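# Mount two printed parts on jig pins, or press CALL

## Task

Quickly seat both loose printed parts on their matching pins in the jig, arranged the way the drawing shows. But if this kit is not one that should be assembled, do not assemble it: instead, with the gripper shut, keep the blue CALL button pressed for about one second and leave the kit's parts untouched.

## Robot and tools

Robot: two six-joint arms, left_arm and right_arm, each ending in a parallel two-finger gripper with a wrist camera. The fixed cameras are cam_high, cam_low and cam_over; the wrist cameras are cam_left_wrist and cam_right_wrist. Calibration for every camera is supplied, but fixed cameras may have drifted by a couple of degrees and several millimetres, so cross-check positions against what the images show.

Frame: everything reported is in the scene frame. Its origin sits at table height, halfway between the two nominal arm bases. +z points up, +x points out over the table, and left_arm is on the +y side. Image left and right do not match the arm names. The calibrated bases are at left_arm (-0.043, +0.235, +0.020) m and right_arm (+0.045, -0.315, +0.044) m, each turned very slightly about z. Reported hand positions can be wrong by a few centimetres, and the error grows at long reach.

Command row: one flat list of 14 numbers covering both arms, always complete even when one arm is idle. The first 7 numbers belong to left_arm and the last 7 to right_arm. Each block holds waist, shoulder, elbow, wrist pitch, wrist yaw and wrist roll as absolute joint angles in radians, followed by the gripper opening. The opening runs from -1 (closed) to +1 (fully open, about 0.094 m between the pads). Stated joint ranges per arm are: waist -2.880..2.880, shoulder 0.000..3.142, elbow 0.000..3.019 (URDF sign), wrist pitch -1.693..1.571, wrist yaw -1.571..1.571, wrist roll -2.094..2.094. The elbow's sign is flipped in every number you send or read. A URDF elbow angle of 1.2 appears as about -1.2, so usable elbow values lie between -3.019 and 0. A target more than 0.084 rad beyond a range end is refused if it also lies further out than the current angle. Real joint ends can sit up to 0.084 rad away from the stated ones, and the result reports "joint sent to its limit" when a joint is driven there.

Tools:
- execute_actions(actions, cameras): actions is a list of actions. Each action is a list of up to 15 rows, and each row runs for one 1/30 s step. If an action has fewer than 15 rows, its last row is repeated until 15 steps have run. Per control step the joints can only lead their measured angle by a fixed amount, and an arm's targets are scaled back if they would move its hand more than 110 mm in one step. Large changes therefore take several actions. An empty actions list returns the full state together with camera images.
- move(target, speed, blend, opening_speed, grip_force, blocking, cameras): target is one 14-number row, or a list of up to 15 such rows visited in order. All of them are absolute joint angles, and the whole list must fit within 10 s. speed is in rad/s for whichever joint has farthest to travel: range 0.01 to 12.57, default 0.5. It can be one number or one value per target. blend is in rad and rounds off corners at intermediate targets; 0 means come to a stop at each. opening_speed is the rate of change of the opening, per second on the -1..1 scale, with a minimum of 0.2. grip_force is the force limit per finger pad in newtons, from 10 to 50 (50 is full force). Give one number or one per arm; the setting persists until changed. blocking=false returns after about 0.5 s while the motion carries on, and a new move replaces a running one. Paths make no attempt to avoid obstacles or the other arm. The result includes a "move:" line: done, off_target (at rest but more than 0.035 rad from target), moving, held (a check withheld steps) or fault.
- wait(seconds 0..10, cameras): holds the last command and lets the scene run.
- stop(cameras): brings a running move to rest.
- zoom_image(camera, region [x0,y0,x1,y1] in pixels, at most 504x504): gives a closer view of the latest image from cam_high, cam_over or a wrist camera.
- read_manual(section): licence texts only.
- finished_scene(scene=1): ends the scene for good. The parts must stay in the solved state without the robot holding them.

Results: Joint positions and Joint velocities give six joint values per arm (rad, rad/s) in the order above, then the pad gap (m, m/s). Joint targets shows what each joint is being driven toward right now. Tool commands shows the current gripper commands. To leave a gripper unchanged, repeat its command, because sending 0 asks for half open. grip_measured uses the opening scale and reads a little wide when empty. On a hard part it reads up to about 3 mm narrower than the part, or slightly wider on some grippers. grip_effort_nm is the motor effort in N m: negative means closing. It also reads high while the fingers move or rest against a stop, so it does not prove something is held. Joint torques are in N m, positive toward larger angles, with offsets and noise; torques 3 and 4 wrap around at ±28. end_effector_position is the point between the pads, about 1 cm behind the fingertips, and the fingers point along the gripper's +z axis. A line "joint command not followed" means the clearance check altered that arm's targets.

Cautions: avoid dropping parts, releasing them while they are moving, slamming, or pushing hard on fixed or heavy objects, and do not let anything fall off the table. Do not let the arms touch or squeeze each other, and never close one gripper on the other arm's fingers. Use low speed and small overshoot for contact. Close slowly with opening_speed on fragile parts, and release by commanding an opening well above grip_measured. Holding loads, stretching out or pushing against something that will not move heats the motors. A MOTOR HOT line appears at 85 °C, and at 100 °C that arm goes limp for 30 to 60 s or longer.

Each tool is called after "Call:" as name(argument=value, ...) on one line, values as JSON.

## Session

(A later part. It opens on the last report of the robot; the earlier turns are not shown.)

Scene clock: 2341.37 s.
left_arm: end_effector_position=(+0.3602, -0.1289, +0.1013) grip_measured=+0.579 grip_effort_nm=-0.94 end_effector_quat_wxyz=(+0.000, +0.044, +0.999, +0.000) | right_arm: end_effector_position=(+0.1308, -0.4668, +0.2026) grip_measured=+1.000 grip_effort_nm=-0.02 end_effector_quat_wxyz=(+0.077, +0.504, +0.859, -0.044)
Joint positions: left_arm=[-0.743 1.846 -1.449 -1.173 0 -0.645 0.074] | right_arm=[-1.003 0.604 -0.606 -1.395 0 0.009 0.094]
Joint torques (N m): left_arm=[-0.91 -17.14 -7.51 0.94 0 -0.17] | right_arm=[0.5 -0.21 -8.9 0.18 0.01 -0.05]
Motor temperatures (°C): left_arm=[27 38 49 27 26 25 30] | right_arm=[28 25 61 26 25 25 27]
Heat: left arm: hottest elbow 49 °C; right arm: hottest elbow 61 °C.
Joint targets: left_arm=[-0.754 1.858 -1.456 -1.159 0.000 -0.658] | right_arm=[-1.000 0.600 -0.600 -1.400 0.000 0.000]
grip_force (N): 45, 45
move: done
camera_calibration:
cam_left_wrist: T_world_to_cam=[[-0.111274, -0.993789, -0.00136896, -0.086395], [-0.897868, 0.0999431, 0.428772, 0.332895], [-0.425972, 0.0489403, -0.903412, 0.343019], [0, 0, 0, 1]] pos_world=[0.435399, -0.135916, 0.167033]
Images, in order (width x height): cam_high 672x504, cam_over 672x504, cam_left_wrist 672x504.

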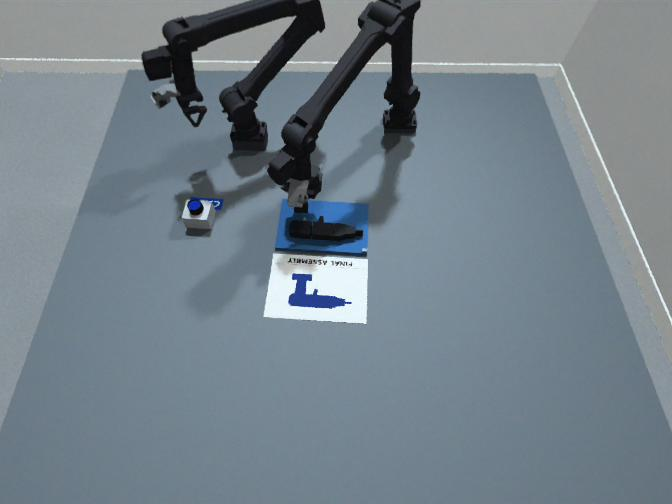

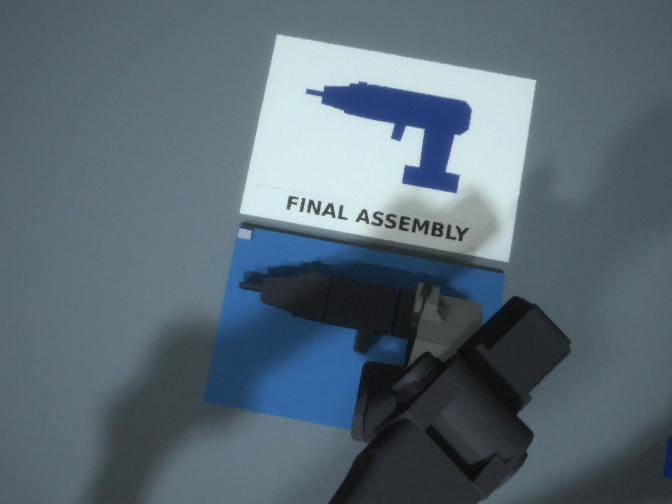

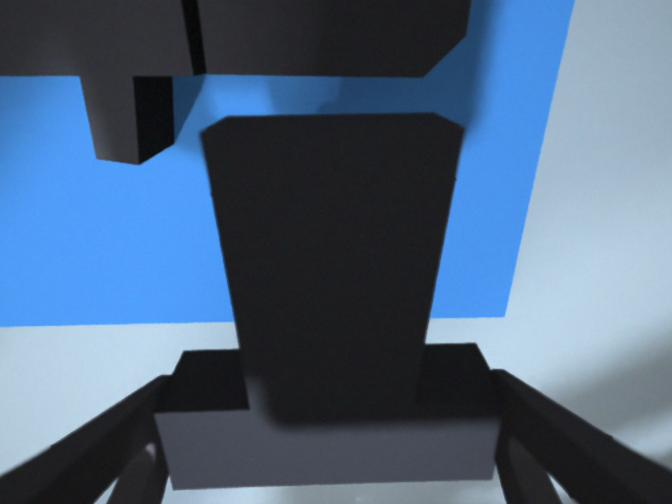

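Call:
zoom_image(camera="cam_left_wrist", region=[0, 40, 500, 200])

Call:
zoom_image(camera="cam_left_wrist", region=[120, 330, 540, 504])

Scaled by 1.008 from the camera's 672x504 image, which has a finer 960x720 frame.

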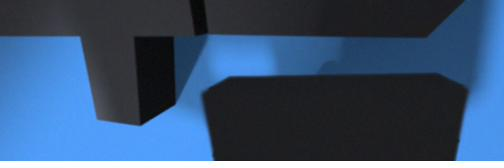

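Scaled by 1.200 from the camera's 672x504 image, which has a finer 960x720 frame.

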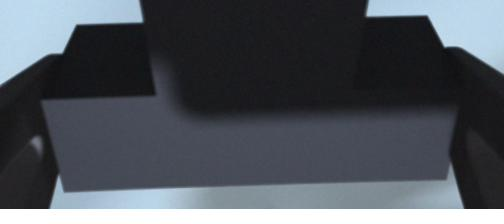

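Call:
move(target=[-0.733,1.9018,-1.409,-1.0695,0,-0.609,0.44,-1.0,0.6,-0.6,-1.4,0,0,1.0], speed=0.1, cameras=["cam_left_wrist"])

Call:
zoom_image(camera="cam_left_wrist", region=[0, 0, 500, 200])

Scene clock: 2393.53 s.
left_arm: end_effector_position=(+0.3606, -0.1293, +0.0637) grip_measured=+0.579 grip_effort_nm=-0.94 end_effector_quat_wxyz=(+0.001, +0.056, +0.998, -0.001) | right_arm: end_effector_position=(+0.1308, -0.4668, +0.2026) grip_measured=+1.000 grip_effort_nm=-0.02 end_effector_quat_wxyz=(+0.077, +0.504, +0.859, -0.044)
Joint positions: left_arm=[-0.743 1.888 -1.404 -1.084 0 -0.623 0.074] | right_arm=[-1.003 0.604 -0.606 -1.395 0 0.009 0.094]
Joint torques (N m): left_arm=[1.2 -17.26 -7.12 0.91 0 0.12] | right_arm=[0.62 -0.21 -8.9 0.17 0.01 -0.05]
Motor temperatures (°C): left_arm=[27 38 50 27 26 25 30] | right_arm=[28 25 61 26 25 25 27]
Heat: left arm: hottest elbow 50 °C; right arm: hottest elbow 61 °C.
Joint targets: left_arm=[-0.733 1.902 -1.409 -1.070 0.000 -0.609] | right_arm=[-1.000 0.600 -0.600 -1.400 0.000 0.000]
grip_force (N): 45, 45
move: done
camera_calibration:
cam_left_wrist: T_world_to_cam=[[-0.133186, -0.991091, -0.00035578, -0.078606], [-0.896066, 0.120263, 0.427321, 0.351474], [-0.423471, 0.0572319, -0.9041, 0.309432], [0, 0, 0, 1]] pos_world=[0.43551, -0.137884, 0.129537]
Images, in order (width x height): cam_left_wrist 672x504.

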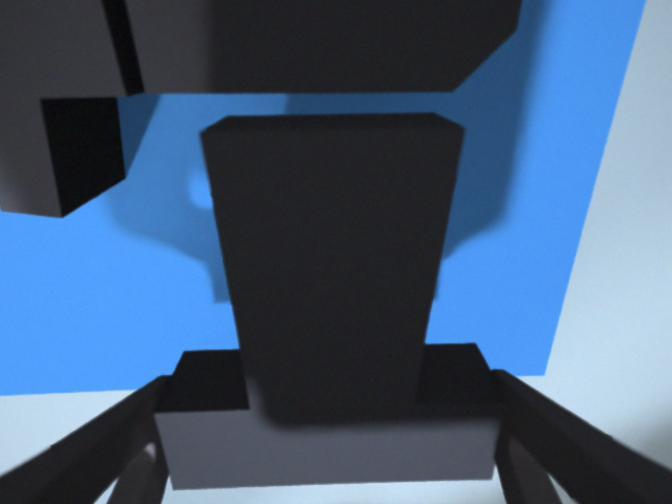

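Scaled by 1.008 from the camera's 672x504 image, which has a finer 960x720 frame.

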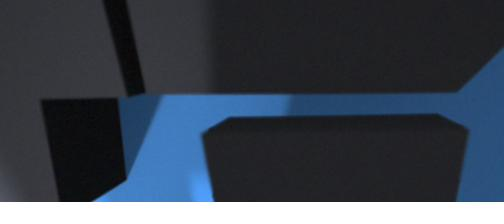

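Call:
wait(seconds=0.1, cameras=["cam_over"])

Call:
zoom_image(camera="cam_over", region=[380, 70, 500, 210])

Call:
zoom_image(camera="cam_over", region=[340, 260, 500, 440])

Scene clock: 2411.47 s.
left_arm: end_effector_position=(+0.3606, -0.1293, +0.0637) grip_measured=+0.579 grip_effort_nm=-0.94 end_effector_quat_wxyz=(+0.001, +0.056, +0.998, -0.001) | right_arm: end_effector_position=(+0.1308, -0.4668, +0.2026) grip_measured=+1.000 grip_effort_nm=-0.02 end_effector_quat_wxyz=(+0.077, +0.504, +0.859, -0.044)
Joint positions: left_arm=[-0.743 1.888 -1.404 -1.084 0 -0.622 0.074] | right_arm=[-1.003 0.604 -0.606 -1.395 0 0.009 0.094]
Joint torques (N m): left_arm=[1.26 -17.2 -7.17 0.91 -0.01 0.12] | right_arm=[0.62 -0.21 -8.88 0.18 0.01 -0.05]
Motor temperatures (°C): left_arm=[27 38 50 27 26 25 30] | right_arm=[28 25 61 26 25 25 27]
Heat: left arm: hottest elbow 50 °C; right arm: hottest elbow 61 °C.
Joint targets: left_arm=[-0.733 1.902 -1.409 -1.070 0.000 -0.609] | right_arm=[-1.000 0.600 -0.600 -1.400 0.000 0.000]
Tool commands: left_gripper/opening=+0.44 right_gripper/opening=+1.0
grip_force (N): 45, 45
wait: 0.10 s; at rest from the start
Images, in order (width x height): cam_over 672x504.

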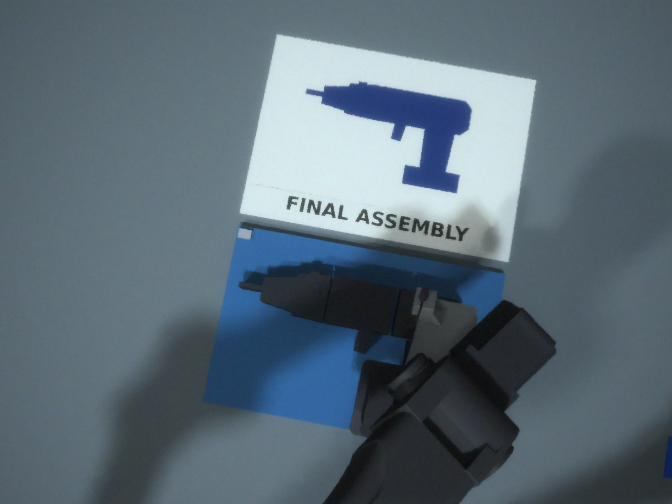

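Scaled by 3.600 from the camera's 672x504 image, which has a finer 960x720 frame.

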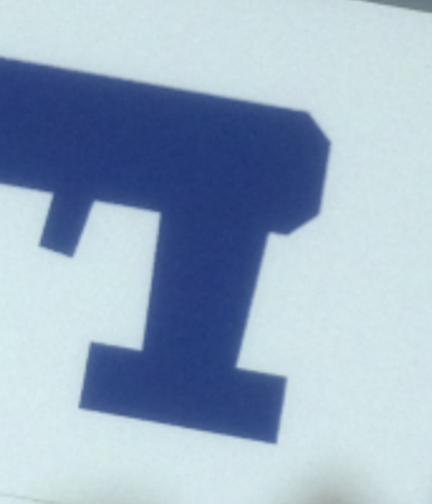

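Scaled by 2.800 from the camera's 672x504 image, which has a finer 960x720 frame.

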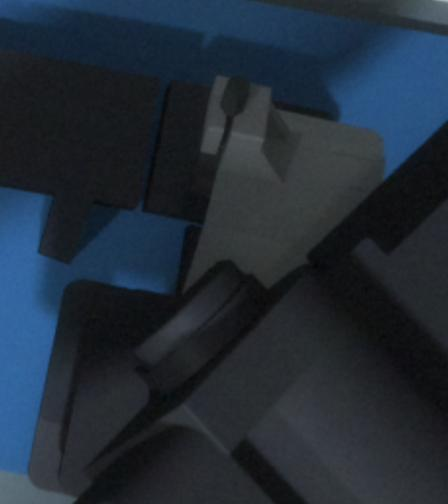

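Call:
move(target=[-0.731,1.9219,-1.3888,-1.0322,0,-0.609,0.44,-1.0,0.6,-0.6,-1.4,0,0,1.0], speed=0.05, cameras=["cam_left_wrist","cam_low"])

Call:
zoom_image(camera="cam_left_wrist", region=[0, 0, 500, 200])

Call:
zoom_image(camera="cam_low", region=[260, 180, 420, 305])

Scene clock: 2435.97 s.
left_arm: end_effector_position=(+0.3600, -0.1288, +0.0478) grip_measured=+0.579 grip_effort_nm=-0.94 end_effector_quat_wxyz=(+0.001, +0.056, +0.998, -0.001) | right_arm: end_effector_position=(+0.1308, -0.4668, +0.2026) grip_measured=+1.000 grip_effort_nm=-0.02 end_effector_quat_wxyz=(+0.077, +0.504, +0.859, -0.044)
Joint positions: left_arm=[-0.743 1.906 -1.385 -1.047 0 -0.622 0.074] | right_arm=[-1.003 0.604 -0.606 -1.395 0 0.009 0.094]
Joint torques (N m): left_arm=[1.44 -17.14 -6.98 0.87 -0.01 0.12] | right_arm=[0.56 -0.21 -8.88 0.18 0.01 -0.05]
Motor temperatures (°C): left_arm=[27 38 50 27 26 25 30] | right_arm=[28 25 61 26 25 25 27]
Heat: left arm: hottest elbow 50 °C; right arm: hottest elbow 61 °C.
Joint targets: left_arm=[-0.731 1.922 -1.389 -1.032 0.000 -0.609] | right_arm=[-1.000 0.600 -0.600 -1.400 0.000 0.000]
grip_force (N): 45, 45
move: done
camera_calibration:
cam_left_wrist: T_world_to_cam=[[-0.133942, -0.990989, -0.000511788, -0.0779372], [-0.895867, 0.120864, 0.427568, 0.357652], [-0.423654, 0.0577277, -0.903983, 0.294914], [0, 0, 0, 1]] pos_world=[0.434911, -0.137487, 0.113636]
Images, in order (width x height): cam_low 672x504, cam_left_wrist 672x504.

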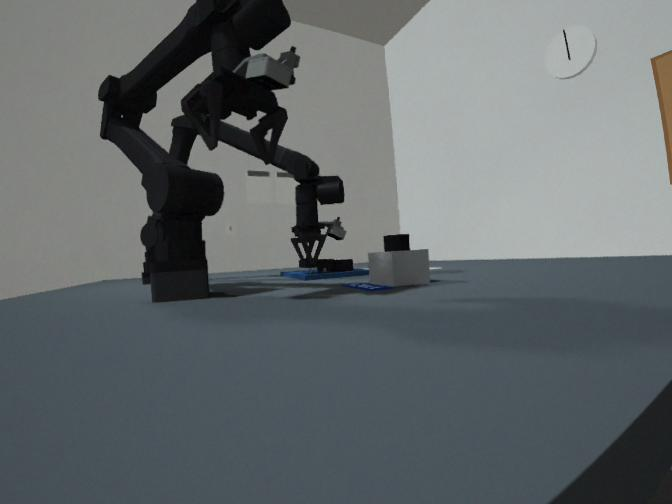

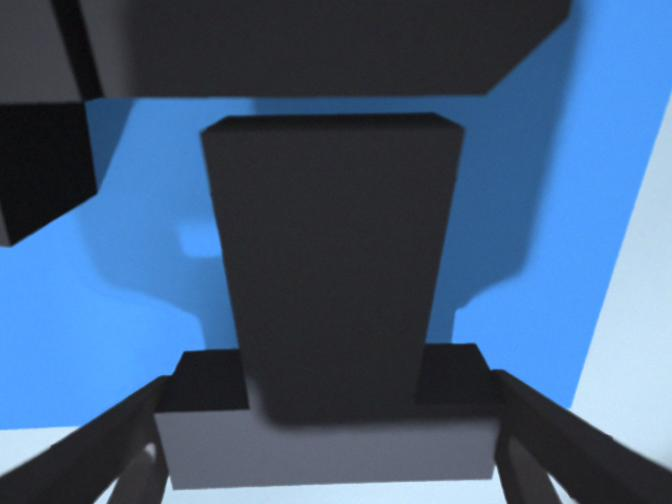

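Scaled by 1.008 from the camera's 672x504 image, which has a finer 960x720 frame.

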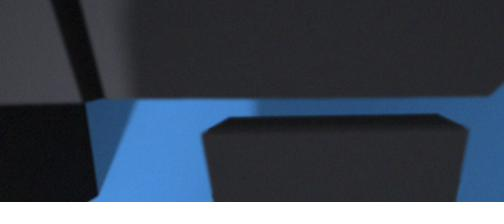

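Scaled by 3.150 from the camera's 672x504 image, which has a finer 960x720 frame.

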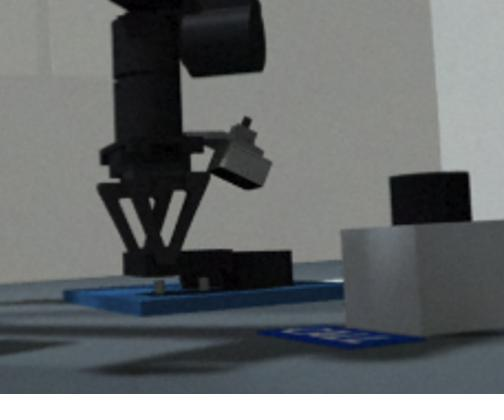

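Call:
zoom_image(camera="cam_low", region=[285, 245, 365, 290])

Scaled by 6.300 from the camera's 672x504 image, which has a finer 960x720 frame.

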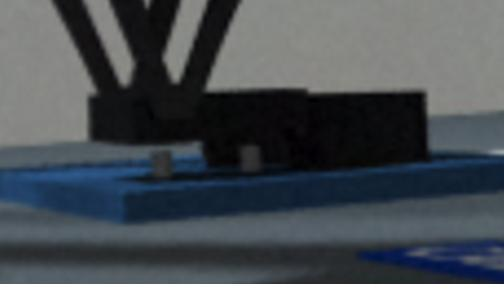

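Call:
zoom_image(camera="cam_left_wrist", region=[400, 60, 520, 150])

Call:
zoom_image(camera="cam_left_wrist", region=[60, 60, 240, 150])

Scaled by 4.200 from the camera's 672x504 image, which has a finer 960x720 frame.

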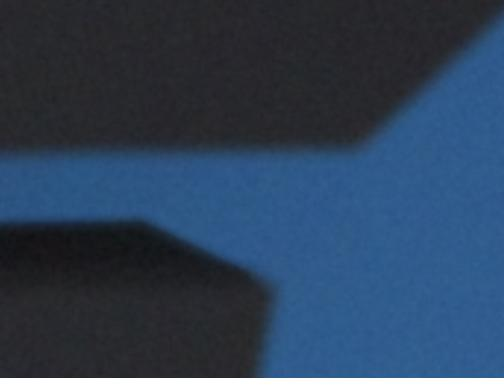

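Scaled by 2.800 from the camera's 672x504 image, which has a finer 960x720 frame.

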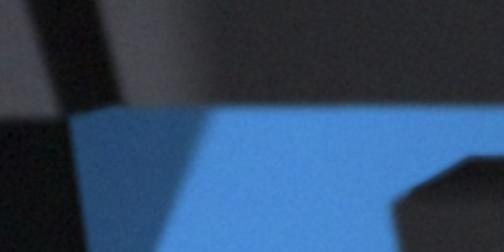

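Call:
move(target=[-0.727,1.9219,-1.3888,-1.0322,0,-0.609,0.44,-1.0,0.6,-0.6,-1.4,0,0,1.0], speed=0.02, cameras=["cam_left_wrist"])

Scene clock: 2536.63 s.
left_arm: end_effector_position=(+0.3608, -0.1281, +0.0478) grip_measured=+0.579 grip_effort_nm=-0.94 end_effector_quat_wxyz=(+0.001, +0.055, +0.998, -0.001) | right_arm: end_effector_position=(+0.1308, -0.4668, +0.2026) grip_measured=+1.000 grip_effort_nm=-0.02 end_effector_quat_wxyz=(+0.077, +0.504, +0.859, -0.044)
Joint positions: left_arm=[-0.742 1.906 -1.385 -1.046 0 -0.622 0.074] | right_arm=[-1.003 0.604 -0.606 -1.395 0 0.009 0.094]
Joint torques (N m): left_arm=[1.55 -17.03 -6.9 0.91 -0.01 0.12] | right_arm=[0.56 -0.21 -8.88 0.18 0.01 -0.05]
Motor temperatures (°C): left_arm=[27 39 46 27 26 25 30] | right_arm=[28 25 60 26 25 25 27]
Heat: left arm: hottest elbow 46 °C; right arm: hottest elbow 60 °C.
Joint targets: left_arm=[-0.727 1.922 -1.389 -1.032 0.000 -0.609] | right_arm=[-1.000 0.600 -0.600 -1.400 0.000 0.000]
grip_force (N): 45, 45
move: done
camera_calibration:
cam_left_wrist: T_world_to_cam=[[-0.132064, -0.991241, -0.000346246, -0.0778037], [-0.89622, 0.119255, 0.427279, 0.358225], [-0.423495, 0.0567384, -0.90412, 0.295012], [0, 0, 0, 1]] pos_world=[0.435709, -0.136581, 0.113637]
Images, in order (width x height): cam_left_wrist 672x504.

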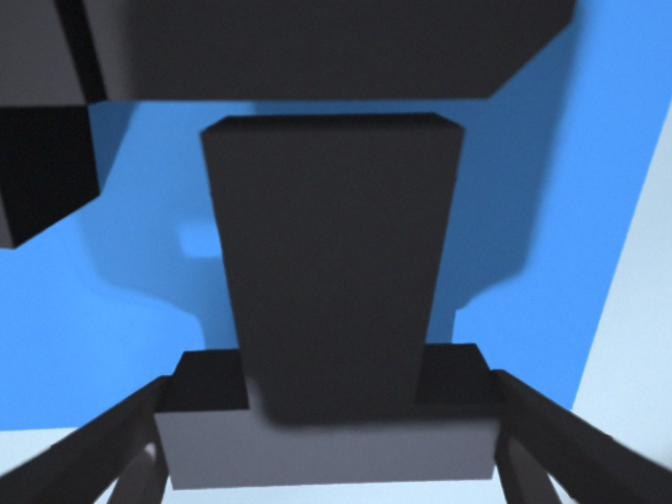

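Call:
move(target=[-0.723,1.9265,-1.3841,-1.0228,0,-0.609,0.44,-1.0,0.6,-0.6,-1.4,0,0,1.0], speed=0.02, cameras=["cam_left_wrist"])

Call:
zoom_image(camera="cam_left_wrist", region=[400, 60, 520, 150])

Scene clock: 2546.27 s.
left_arm: end_effector_position=(+0.3625, -0.1260, +0.0443) grip_measured=+0.579 grip_effort_nm=-0.94 end_effector_quat_wxyz=(+0.001, +0.052, +0.999, -0.001) | right_arm: end_effector_position=(+0.1308, -0.4668, +0.2026) grip_measured=+1.000 grip_effort_nm=-0.02 end_effector_quat_wxyz=(+0.077, +0.504, +0.859, -0.044)
Joint positions: left_arm=[-0.737 1.91 -1.38 -1.037 0 -0.622 0.074] | right_arm=[-1.003 0.604 -0.606 -1.395 0 0.009 0.094]
Joint torques (N m): left_arm=[1.49 -17.03 -6.87 0.95 0 0.13] | right_arm=[0.56 -0.21 -8.9 0.17 0.01 -0.05]
Motor temperatures (°C): left_arm=[27 39 46 27 26 25 30] | right_arm=[28 25 60 26 25 25 27]
Heat: left arm: hottest elbow 46 °C; right arm: hottest elbow 60 °C.
Joint targets: left_arm=[-0.723 1.926 -1.384 -1.023 0.000 -0.609] | right_arm=[-1.000 0.600 -0.600 -1.400 0.000 0.000]
grip_force (N): 45, 45
move: done
camera_calibration:
cam_left_wrist: T_world_to_cam=[[-0.127159, -0.991882, 0.000109296, -0.0773686], [-0.897048, 0.115049, 0.426696, 0.36076], [-0.423245, 0.0541604, -0.904395, 0.29209], [0, 0, 0, 1]] pos_world=[0.437407, -0.134065, 0.110239]
Images, in order (width x height): cam_left_wrist 672x504.

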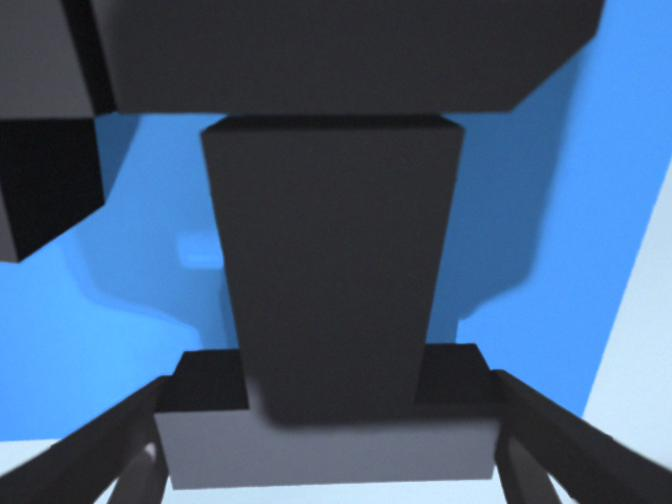

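Scaled by 4.200 from the camera's 672x504 image, which has a finer 960x720 frame.

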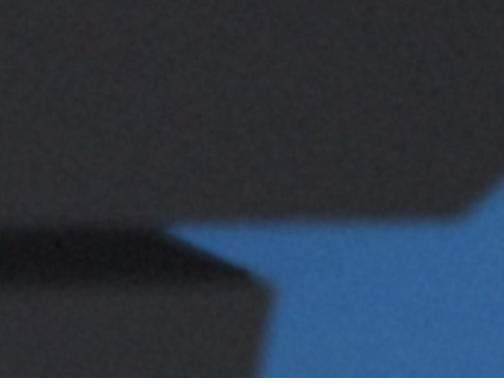

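Call:
move(target=[-0.723,1.9335,-1.377,-1.0088,0,-0.609,0.44,-1.0,0.6,-0.6,-1.4,0,0,1.0], speed=0.02, cameras=["cam_left_wrist","cam_low"])

Call:
zoom_image(camera="cam_low", region=[285, 245, 365, 290])

Scene clock: 2566.43 s.
left_arm: end_effector_position=(+0.3640, -0.1274, +0.0430) grip_measured=+0.579 grip_effort_nm=-0.94 end_effector_quat_wxyz=(+0.005, +0.052, +0.999, -0.004) | right_arm: end_effector_position=(+0.1308, -0.4668, +0.2026) grip_measured=+1.000 grip_effort_nm=-0.02 end_effector_quat_wxyz=(+0.077, +0.504, +0.859, -0.044)
Joint positions: left_arm=[-0.737 1.911 -1.378 -1.024 0 -0.622 0.074] | right_arm=[-1.003 0.604 -0.606 -1.395 0 0.009 0.094]
Joint torques (N m): left_arm=[1.38 -16.5 -6.6 1.03 0 0.13] | right_arm=[0.56 -0.21 -8.9 0.17 0.01 -0.05]
Motor temperatures (°C): left_arm=[27 40 47 27 26 25 30] | right_arm=[28 25 60 26 25 25 27]
Heat: left arm: hottest elbow 47 °C; right arm: hottest elbow 60 °C.
Joint targets: left_arm=[-0.723 1.934 -1.377 -1.009 0.000 -0.609] | right_arm=[-1.000 0.600 -0.600 -1.400 0.000 0.000]
grip_force (N): 45, 45
move: done
camera_calibration:
cam_left_wrist: T_world_to_cam=[[-0.127193, -0.991863, 0.00546589, -0.0787873], [-0.900049, 0.117731, 0.419584, 0.364649], [-0.416813, 0.0484484, -0.9077, 0.288672], [0, 0, 0, 1]] pos_world=[0.438503, -0.135062, 0.109457]
Images, in order (width x height): cam_low 672x504, cam_left_wrist 672x504.

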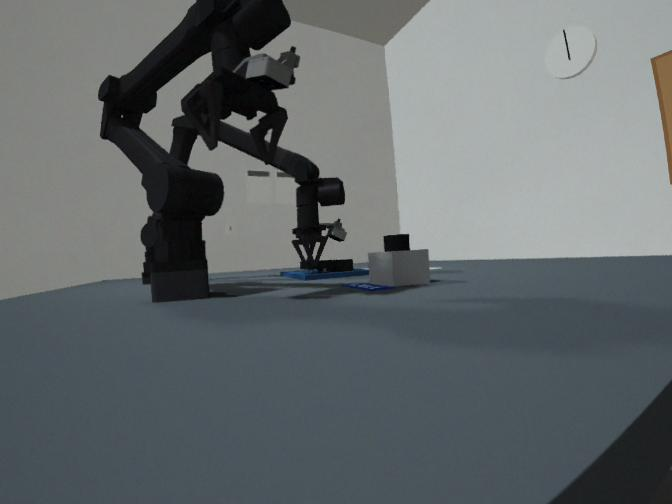

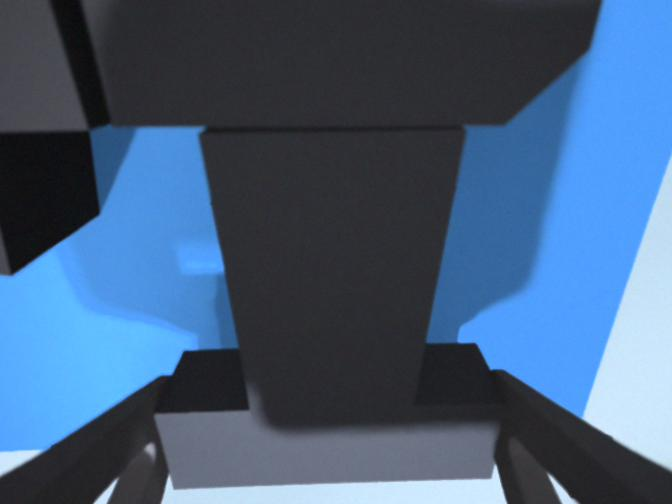

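Scaled by 6.300 from the camera's 672x504 image, which has a finer 960x720 frame.

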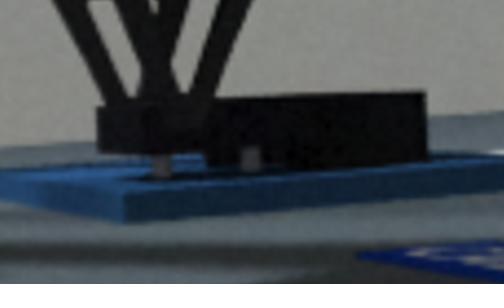

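Call:
move(target=[[-0.723,1.9335,-1.377,-1.0455,0,-0.609,0.44,-1.0,0.6,-0.6,-1.4,0,0,1.0],[-0.745,1.9335,-1.377,-1.0455,0,-0.609,0.44,-1.0,0.6,-0.6,-1.4,0,0,1.0]], speed=[0.02,0.01], cameras=["cam_left_wrist"])

Scene clock: 2590.23 s.
left_arm: end_effector_position=(+0.3603, -0.1238, +0.0379) grip_measured=+0.579 grip_effort_nm=-0.94 end_effector_quat_wxyz=(-0.003, +0.053, +0.999, +0.003) | right_arm: end_effector_position=(+0.1308, -0.4668, +0.2026) grip_measured=+1.000 grip_effort_nm=-0.02 end_effector_quat_wxyz=(+0.077, +0.504, +0.859, -0.044)
Joint positions: left_arm=[-0.736 1.918 -1.373 -1.034 0 -0.621 0.074] | right_arm=[-1.003 0.604 -0.606 -1.395 0 0.009 0.094]
Joint torques (N m): left_arm=[-0.79 -17.08 -6.79 -0.13 0.01 0.11] | right_arm=[0.5 -0.15 -8.9 0.18 0.01 -0.05]
Motor temperatures (°C): left_arm=[27 39 46 27 26 25 30] | right_arm=[28 25 60 26 25 25 27]
Heat: left arm: hottest elbow 46 °C; right arm: hottest elbow 60 °C.
Joint targets: left_arm=[-0.745 1.934 -1.377 -1.045 0.000 -0.609] | right_arm=[-1.000 0.600 -0.600 -1.400 0.000 0.000]
grip_force (N): 45, 45
move: done
camera_calibration:
cam_left_wrist: T_world_to_cam=[[-0.127528, -0.991815, -0.00634344, -0.075054], [-0.893306, 0.112078, 0.435251, 0.359266], [-0.430978, 0.0611732, -0.900287, 0.288756], [0, 0, 0, 1]] pos_world=[0.43581, -0.13237, 0.103116]
Images, in order (width x height): cam_left_wrist 672x504.

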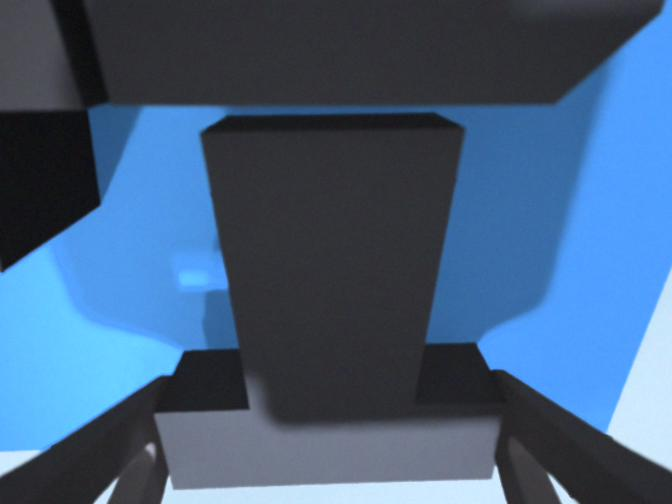

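Call:
wait(seconds=0.1, cameras=["cam_low","cam_high"])

Call:
zoom_image(camera="cam_low", region=[285, 245, 365, 290])

Call:
zoom_image(camera="cam_high", region=[250, 170, 390, 275])

Scene clock: 2599.67 s.
left_arm: end_effector_position=(+0.3603, -0.1238, +0.0379) grip_measured=+0.579 grip_effort_nm=-0.94 end_effector_quat_wxyz=(-0.003, +0.053, +0.999, +0.003) | right_arm: end_effector_position=(+0.1308, -0.4668, +0.2026) grip_measured=+1.000 grip_effort_nm=-0.02 end_effector_quat_wxyz=(+0.077, +0.504, +0.859, -0.044)
Joint positions: left_arm=[-0.736 1.918 -1.373 -1.034 0 -0.621 0.074] | right_arm=[-1.003 0.604 -0.606 -1.395 0 0.009 0.094]
Joint torques (N m): left_arm=[-0.56 -17.2 -6.8 -0.14 0.01 0.12] | right_arm=[0.56 -0.15 -8.88 0.18 0.01 -0.05]
Motor temperatures (°C): left_arm=[27 41 46 27 26 25 30] | right_arm=[28 25 60 26 25 25 27]
Heat: left arm: hottest elbow 46 °C; right arm: hottest elbow 60 °C.
Joint targets: left_arm=[-0.745 1.934 -1.377 -1.045 0.000 -0.609] | right_arm=[-1.000 0.600 -0.600 -1.400 0.000 0.000]
Tool commands: left_gripper/opening=+0.44 right_gripper/opening=+1.0
grip_force (N): 45, 45
wait: 0.10 s; at rest from the start
Images, in order (width x height): cam_high 672x504, cam_low 672x504.

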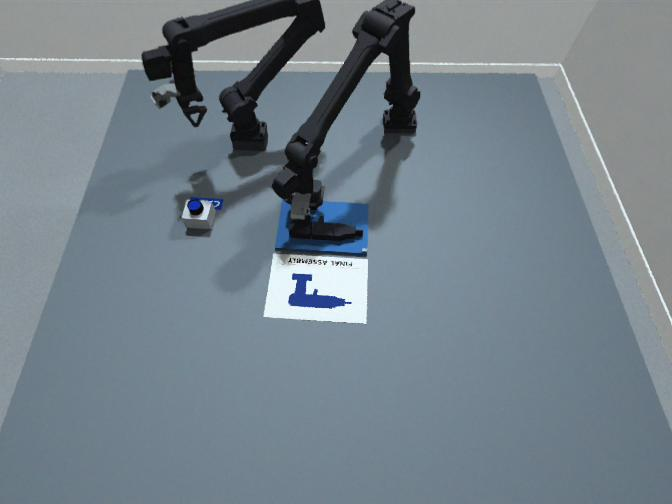

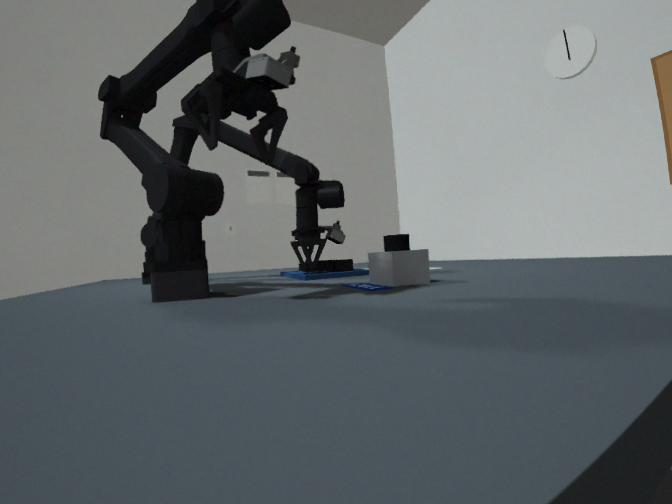

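Scaled by 6.300 from the camera's 672x504 image, which has a finer 960x720 frame.

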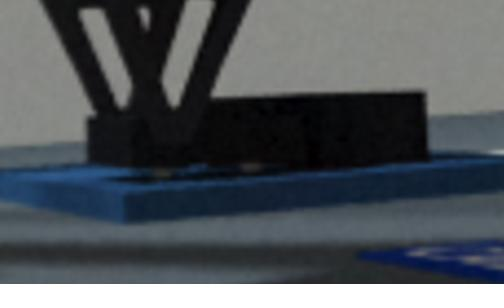

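Scaled by 3.600 from the camera's 672x504 image, which has a finer 960x720 frame.

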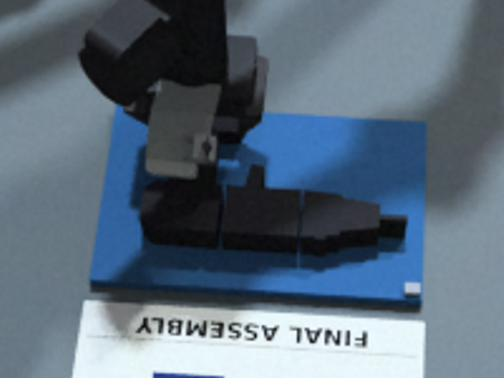

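Call:
move(target=[-0.745,1.9435,-1.3626,-0.9936,0,-0.609,0.44,-1.0,0.6,-0.6,-1.4,0,0,1.0], speed=0.02, cameras=["cam_left_wrist","cam_low"])

Call:
zoom_image(camera="cam_low", region=[285, 245, 365, 290])

Scene clock: 2708.67 s.
left_arm: end_effector_position=(+0.3612, -0.1246, +0.0326) grip_measured=+0.579 grip_effort_nm=-0.94 end_effector_quat_wxyz=(+0.001, +0.053, +0.999, -0.001) | right_arm: end_effector_position=(+0.1308, -0.4668, +0.2026) grip_measured=+1.000 grip_effort_nm=-0.02 end_effector_quat_wxyz=(+0.077, +0.504, +0.859, -0.044)
Joint positions: left_arm=[-0.736 1.922 -1.363 -1.008 0 -0.621 0.074] | right_arm=[-1.003 0.604 -0.606 -1.395 0 0.009 0.094]
Joint torques (N m): left_arm=[-0.5 -16.44 -6.49 0.91 0.01 0.1] | right_arm=[0.56 -0.21 -8.88 0.18 0.01 -0.05]
Motor temperatures (°C): left_arm=[27 43 45 27 26 25 30] | right_arm=[28 24 60 26 25 25 27]
Heat: left arm: hottest elbow 45 °C; right arm: hottest elbow 60 °C.
Joint targets: left_arm=[-0.745 1.944 -1.362 -0.994 0.000 -0.609] | right_arm=[-1.000 0.600 -0.600 -1.400 0.000 0.000]
grip_force (N): 45, 45
move: done
camera_calibration:
cam_left_wrist: T_world_to_cam=[[-0.127522, -0.991836, 0.0000633198, -0.0759765], [-0.897, 0.115356, 0.426713, 0.364444], [-0.423237, 0.0543583, -0.904387, 0.280905], [0, 0, 0, 1]] pos_world=[0.436107, -0.132666, 0.0985387]
Images, in order (width x height): cam_low 672x504, cam_left_wrist 672x504.

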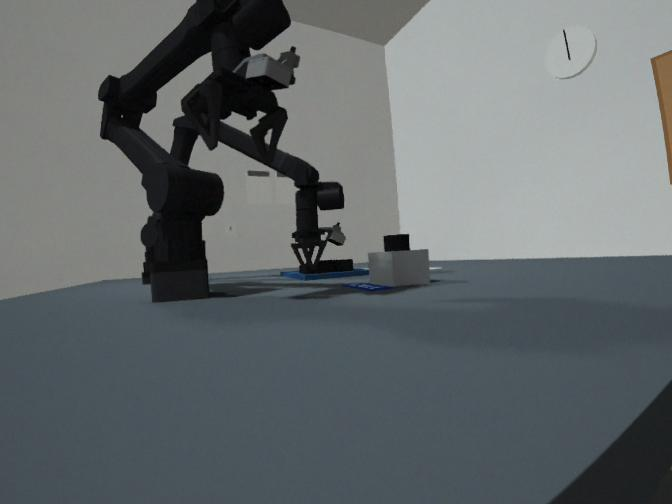

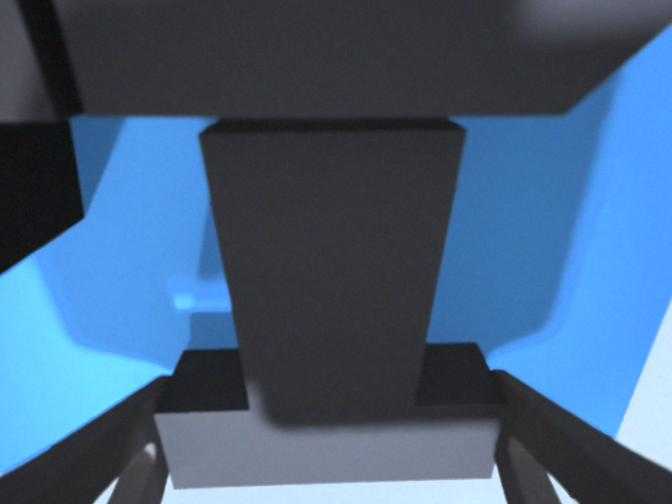

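Scaled by 6.300 from the camera's 672x504 image, which has a finer 960x720 frame.

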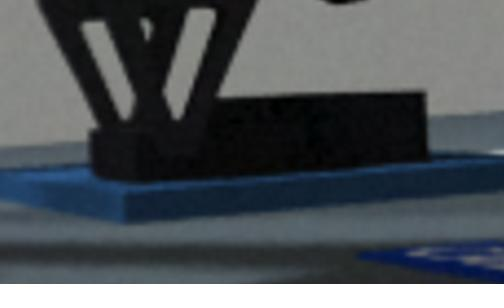

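Call:
move(target=[-0.745,1.9535,-1.3566,-0.9866,0,-0.609,0.44,-1.0,0.6,-0.6,-1.4,0,0,1.0], speed=0.02, cameras=["cam_left_wrist","cam_low","cam_high"])

Call:
zoom_image(camera="cam_low", region=[285, 245, 365, 290])

Call:
zoom_image(camera="cam_high", region=[250, 170, 390, 275])

Scene clock: 2717.73 s.
left_arm: end_effector_position=(+0.3618, -0.1251, +0.0321) grip_measured=+0.579 grip_effort_nm=-0.94 end_effector_quat_wxyz=(+0.003, +0.053, +0.999, -0.002) | right_arm: end_effector_position=(+0.1308, -0.4668, +0.2026) grip_measured=+1.000 grip_effort_nm=-0.02 end_effector_quat_wxyz=(+0.077, +0.504, +0.859, -0.044)
Joint positions: left_arm=[-0.736 1.922 -1.362 -1.004 0 -0.621 0.074] | right_arm=[-1.003 0.604 -0.606 -1.395 0 0.009 0.094]
Joint torques (N m): left_arm=[-0.67 -15.79 -6.12 1.03 0 0.12] | right_arm=[0.56 -0.15 -8.9 0.18 0.01 -0.05]
Motor temperatures (°C): left_arm=[27 42 45 27 26 25 30] | right_arm=[28 24 59 26 25 25 27]
Heat: left arm: hottest elbow 45 °C; right arm: hottest elbow 59 °C.
Joint targets: left_arm=[-0.745 1.953 -1.357 -0.987 0.000 -0.609] | right_arm=[-1.000 0.600 -0.600 -1.400 0.000 0.000]
grip_force (N): 45, 45
move: done
camera_calibration:
cam_left_wrist: T_world_to_cam=[[-0.127527, -0.991833, 0.00204527, -0.0765005], [-0.898086, 0.116348, 0.424151, 0.365921], [-0.420925, 0.0522539, -0.905589, 0.279701], [0, 0, 0, 1]] pos_world=[0.436606, -0.133065, 0.0982454]
Images, in order (width x height): cam_high 672x504, cam_low 672x504, cam_left_wrist 672x504.

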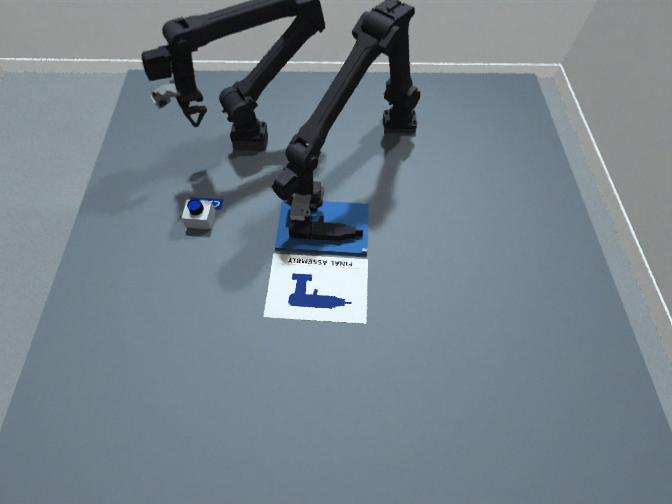

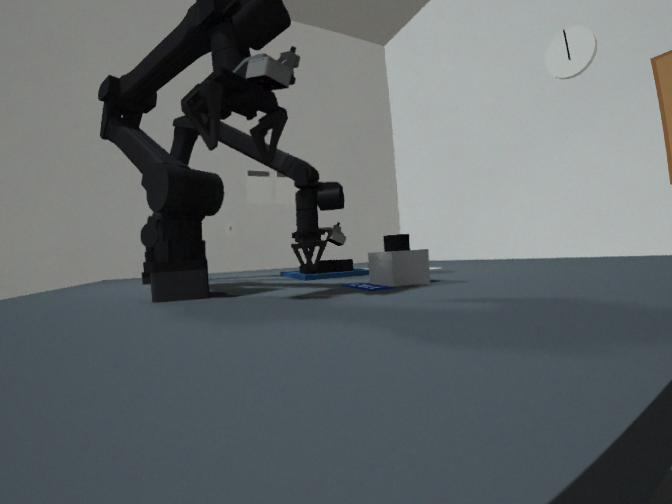

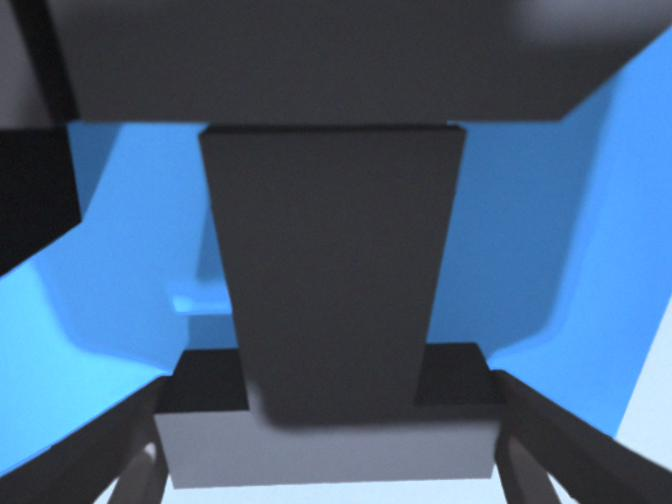

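Scaled by 6.300 from the camera's 672x504 image, which has a finer 960x720 frame.

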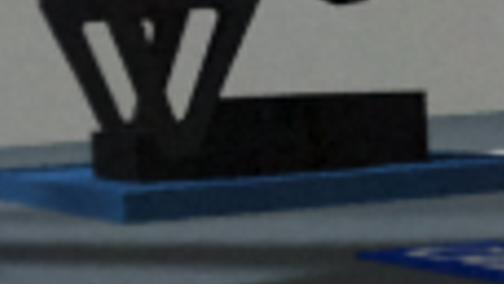

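Scaled by 3.600 from the camera's 672x504 image, which has a finer 960x720 frame.

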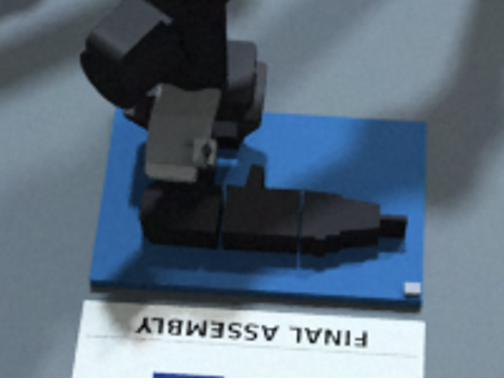

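Call:
move(target=[[-0.745,1.937,-1.3650,-0.9936,0,-0.609,0.44,-1.0,0.6,-0.6,-1.4,0,0,1.0],[-0.745,1.937,-1.3650,-0.9936,0,-0.609,0.75,-1.0,0.6,-0.6,-1.4,0,0,1.0]], speed=0.02, opening_speed=0.2, cameras=["cam_left_wrist"])

Scene clock: 2730.90 s.
left_arm: end_effector_position=(+0.3618, -0.1251, +0.0321) grip_measured=+0.748 grip_effort_nm=0.12 end_effector_quat_wxyz=(+0.003, +0.053, +0.999, -0.002) | right_arm: end_effector_position=(+0.1308, -0.4668, +0.2026) grip_measured=+1.000 grip_effort_nm=-0.02 end_effector_quat_wxyz=(+0.077, +0.504, +0.859, -0.044)
Joint positions: left_arm=[-0.736 1.922 -1.362 -1.004 0 -0.621 0.082] | right_arm=[-1.003 0.604 -0.606 -1.395 0 0.009 0.094]
Joint torques (N m): left_arm=[-0.79 -17.26 -6.68 0.77 0 0.11] | right_arm=[0.56 -0.21 -8.88 0.17 0.01 -0.05]
Motor temperatures (°C): left_arm=[27 42 45 27 26 25 30] | right_arm=[28 24 59 26 25 25 27]
Heat: left arm: hottest elbow 45 °C; right arm: hottest elbow 59 °C.
Joint targets: left_arm=[-0.745 1.937 -1.365 -0.994 0.000 -0.609] | right_arm=[-1.000 0.600 -0.600 -1.400 0.000 0.000]
grip_force (N): 45, 45
move: done
camera_calibration:
cam_left_wrist: T_world_to_cam=[[-0.127527, -0.991833, 0.00204527, -0.0765005], [-0.898086, 0.116348, 0.424151, 0.365921], [-0.420925, 0.0522539, -0.905589, 0.279701], [0, 0, 0, 1]] pos_world=[0.436606, -0.133065, 0.0982454]
Images, in order (width x height): cam_left_wrist 672x504.

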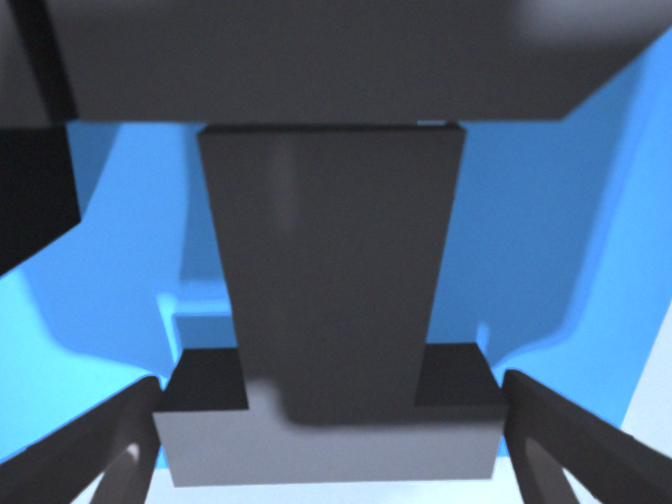

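Call:
move(target=[[-0.745,1.937,-1.3650,-0.9936,0,-0.609,0.92,-1.0,0.6,-0.6,-1.4,0,0,1.0],[-0.745,1.892,-1.415,-1.018,0,-0.609,0.92,-1.0,0.6,-0.6,-1.4,0,0,1.0],[-0.745,1.857,-1.452,-1.095,0,-0.609,0.92,-1.0,0.6,-0.6,-1.4,0,0,1.0],[-0.745,1.815,-1.4996,-1.184,0,-0.609,0.92,-1.0,0.6,-0.6,-1.4,0,0,1.0]], speed=[0.1,0.05,0.05,0.1], blend=[0,0.01,0.01,0], opening_speed=0.3, cameras=["cam_left_wrist","cam_low"])

Call:
zoom_image(camera="cam_low", region=[285, 245, 365, 290])

Scene clock: 2749.57 s.
left_arm: end_effector_position=(+0.3640, -0.1270, +0.1043) grip_measured=+0.918 grip_effort_nm=0.12 end_effector_quat_wxyz=(+0.003, +0.053, +0.999, -0.003) | right_arm: end_effector_position=(+0.1308, -0.4668, +0.2026) grip_measured=+1.000 grip_effort_nm=-0.02 end_effector_quat_wxyz=(+0.077, +0.504, +0.859, -0.044)
Joint positions: left_arm=[-0.736 1.842 -1.452 -1.172 0 -0.621 0.09] | right_arm=[-1.003 0.604 -0.606 -1.395 0 0.009 0.094]
Joint torques (N m): left_arm=[-0.56 -20.25 -10.36 -0.13 0.01 0.11] | right_arm=[0.5 -0.21 -8.9 0.17 0.01 -0.05]
Motor temperatures (°C): left_arm=[27 43 46 27 26 25 29] | right_arm=[28 24 59 26 25 25 27]
Heat: left arm: hottest elbow 46 °C; right arm: hottest elbow 59 °C.
Joint targets: left_arm=[-0.745 1.815 -1.500 -1.184 0.000 -0.609] | right_arm=[-1.000 0.600 -0.600 -1.400 0.000 0.000]
grip_force (N): 45, 45
move: off_target (left_arm); left_arm: the elbow is farthest, 0.047 rad from its target
camera_calibration:
cam_left_wrist: T_world_to_cam=[[-0.127505, -0.991834, 0.00287961, -0.0784169], [-0.898557, 0.116742, 0.423045, 0.337808], [-0.419927, 0.0513528, -0.906104, 0.345689], [0, 0, 0, 1]] pos_world=[0.438705, -0.134965, 0.170548]
Images, in order (width x height): cam_low 672x504, cam_left_wrist 672x504.

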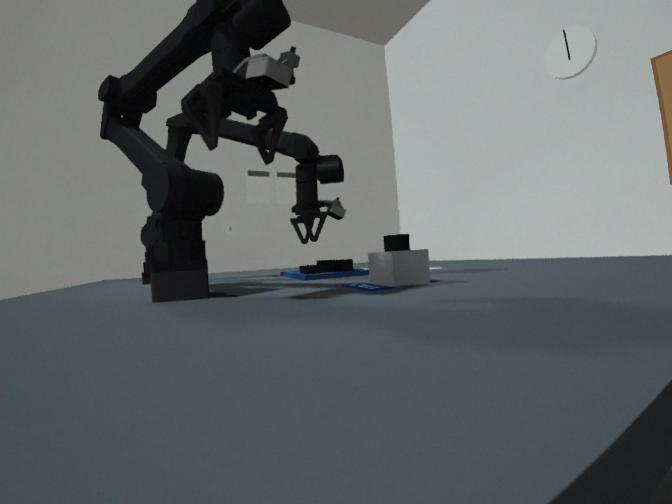

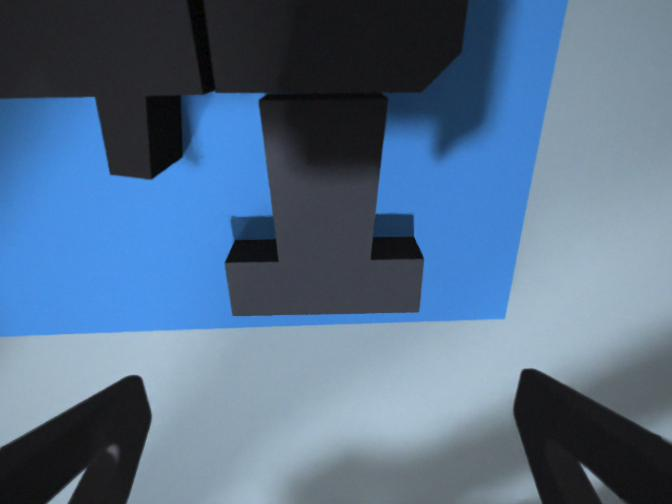

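Scaled by 6.300 from the camera's 672x504 image, which has a finer 960x720 frame.

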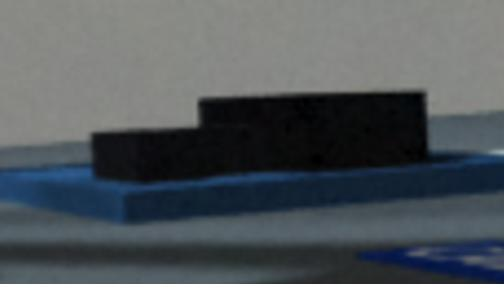

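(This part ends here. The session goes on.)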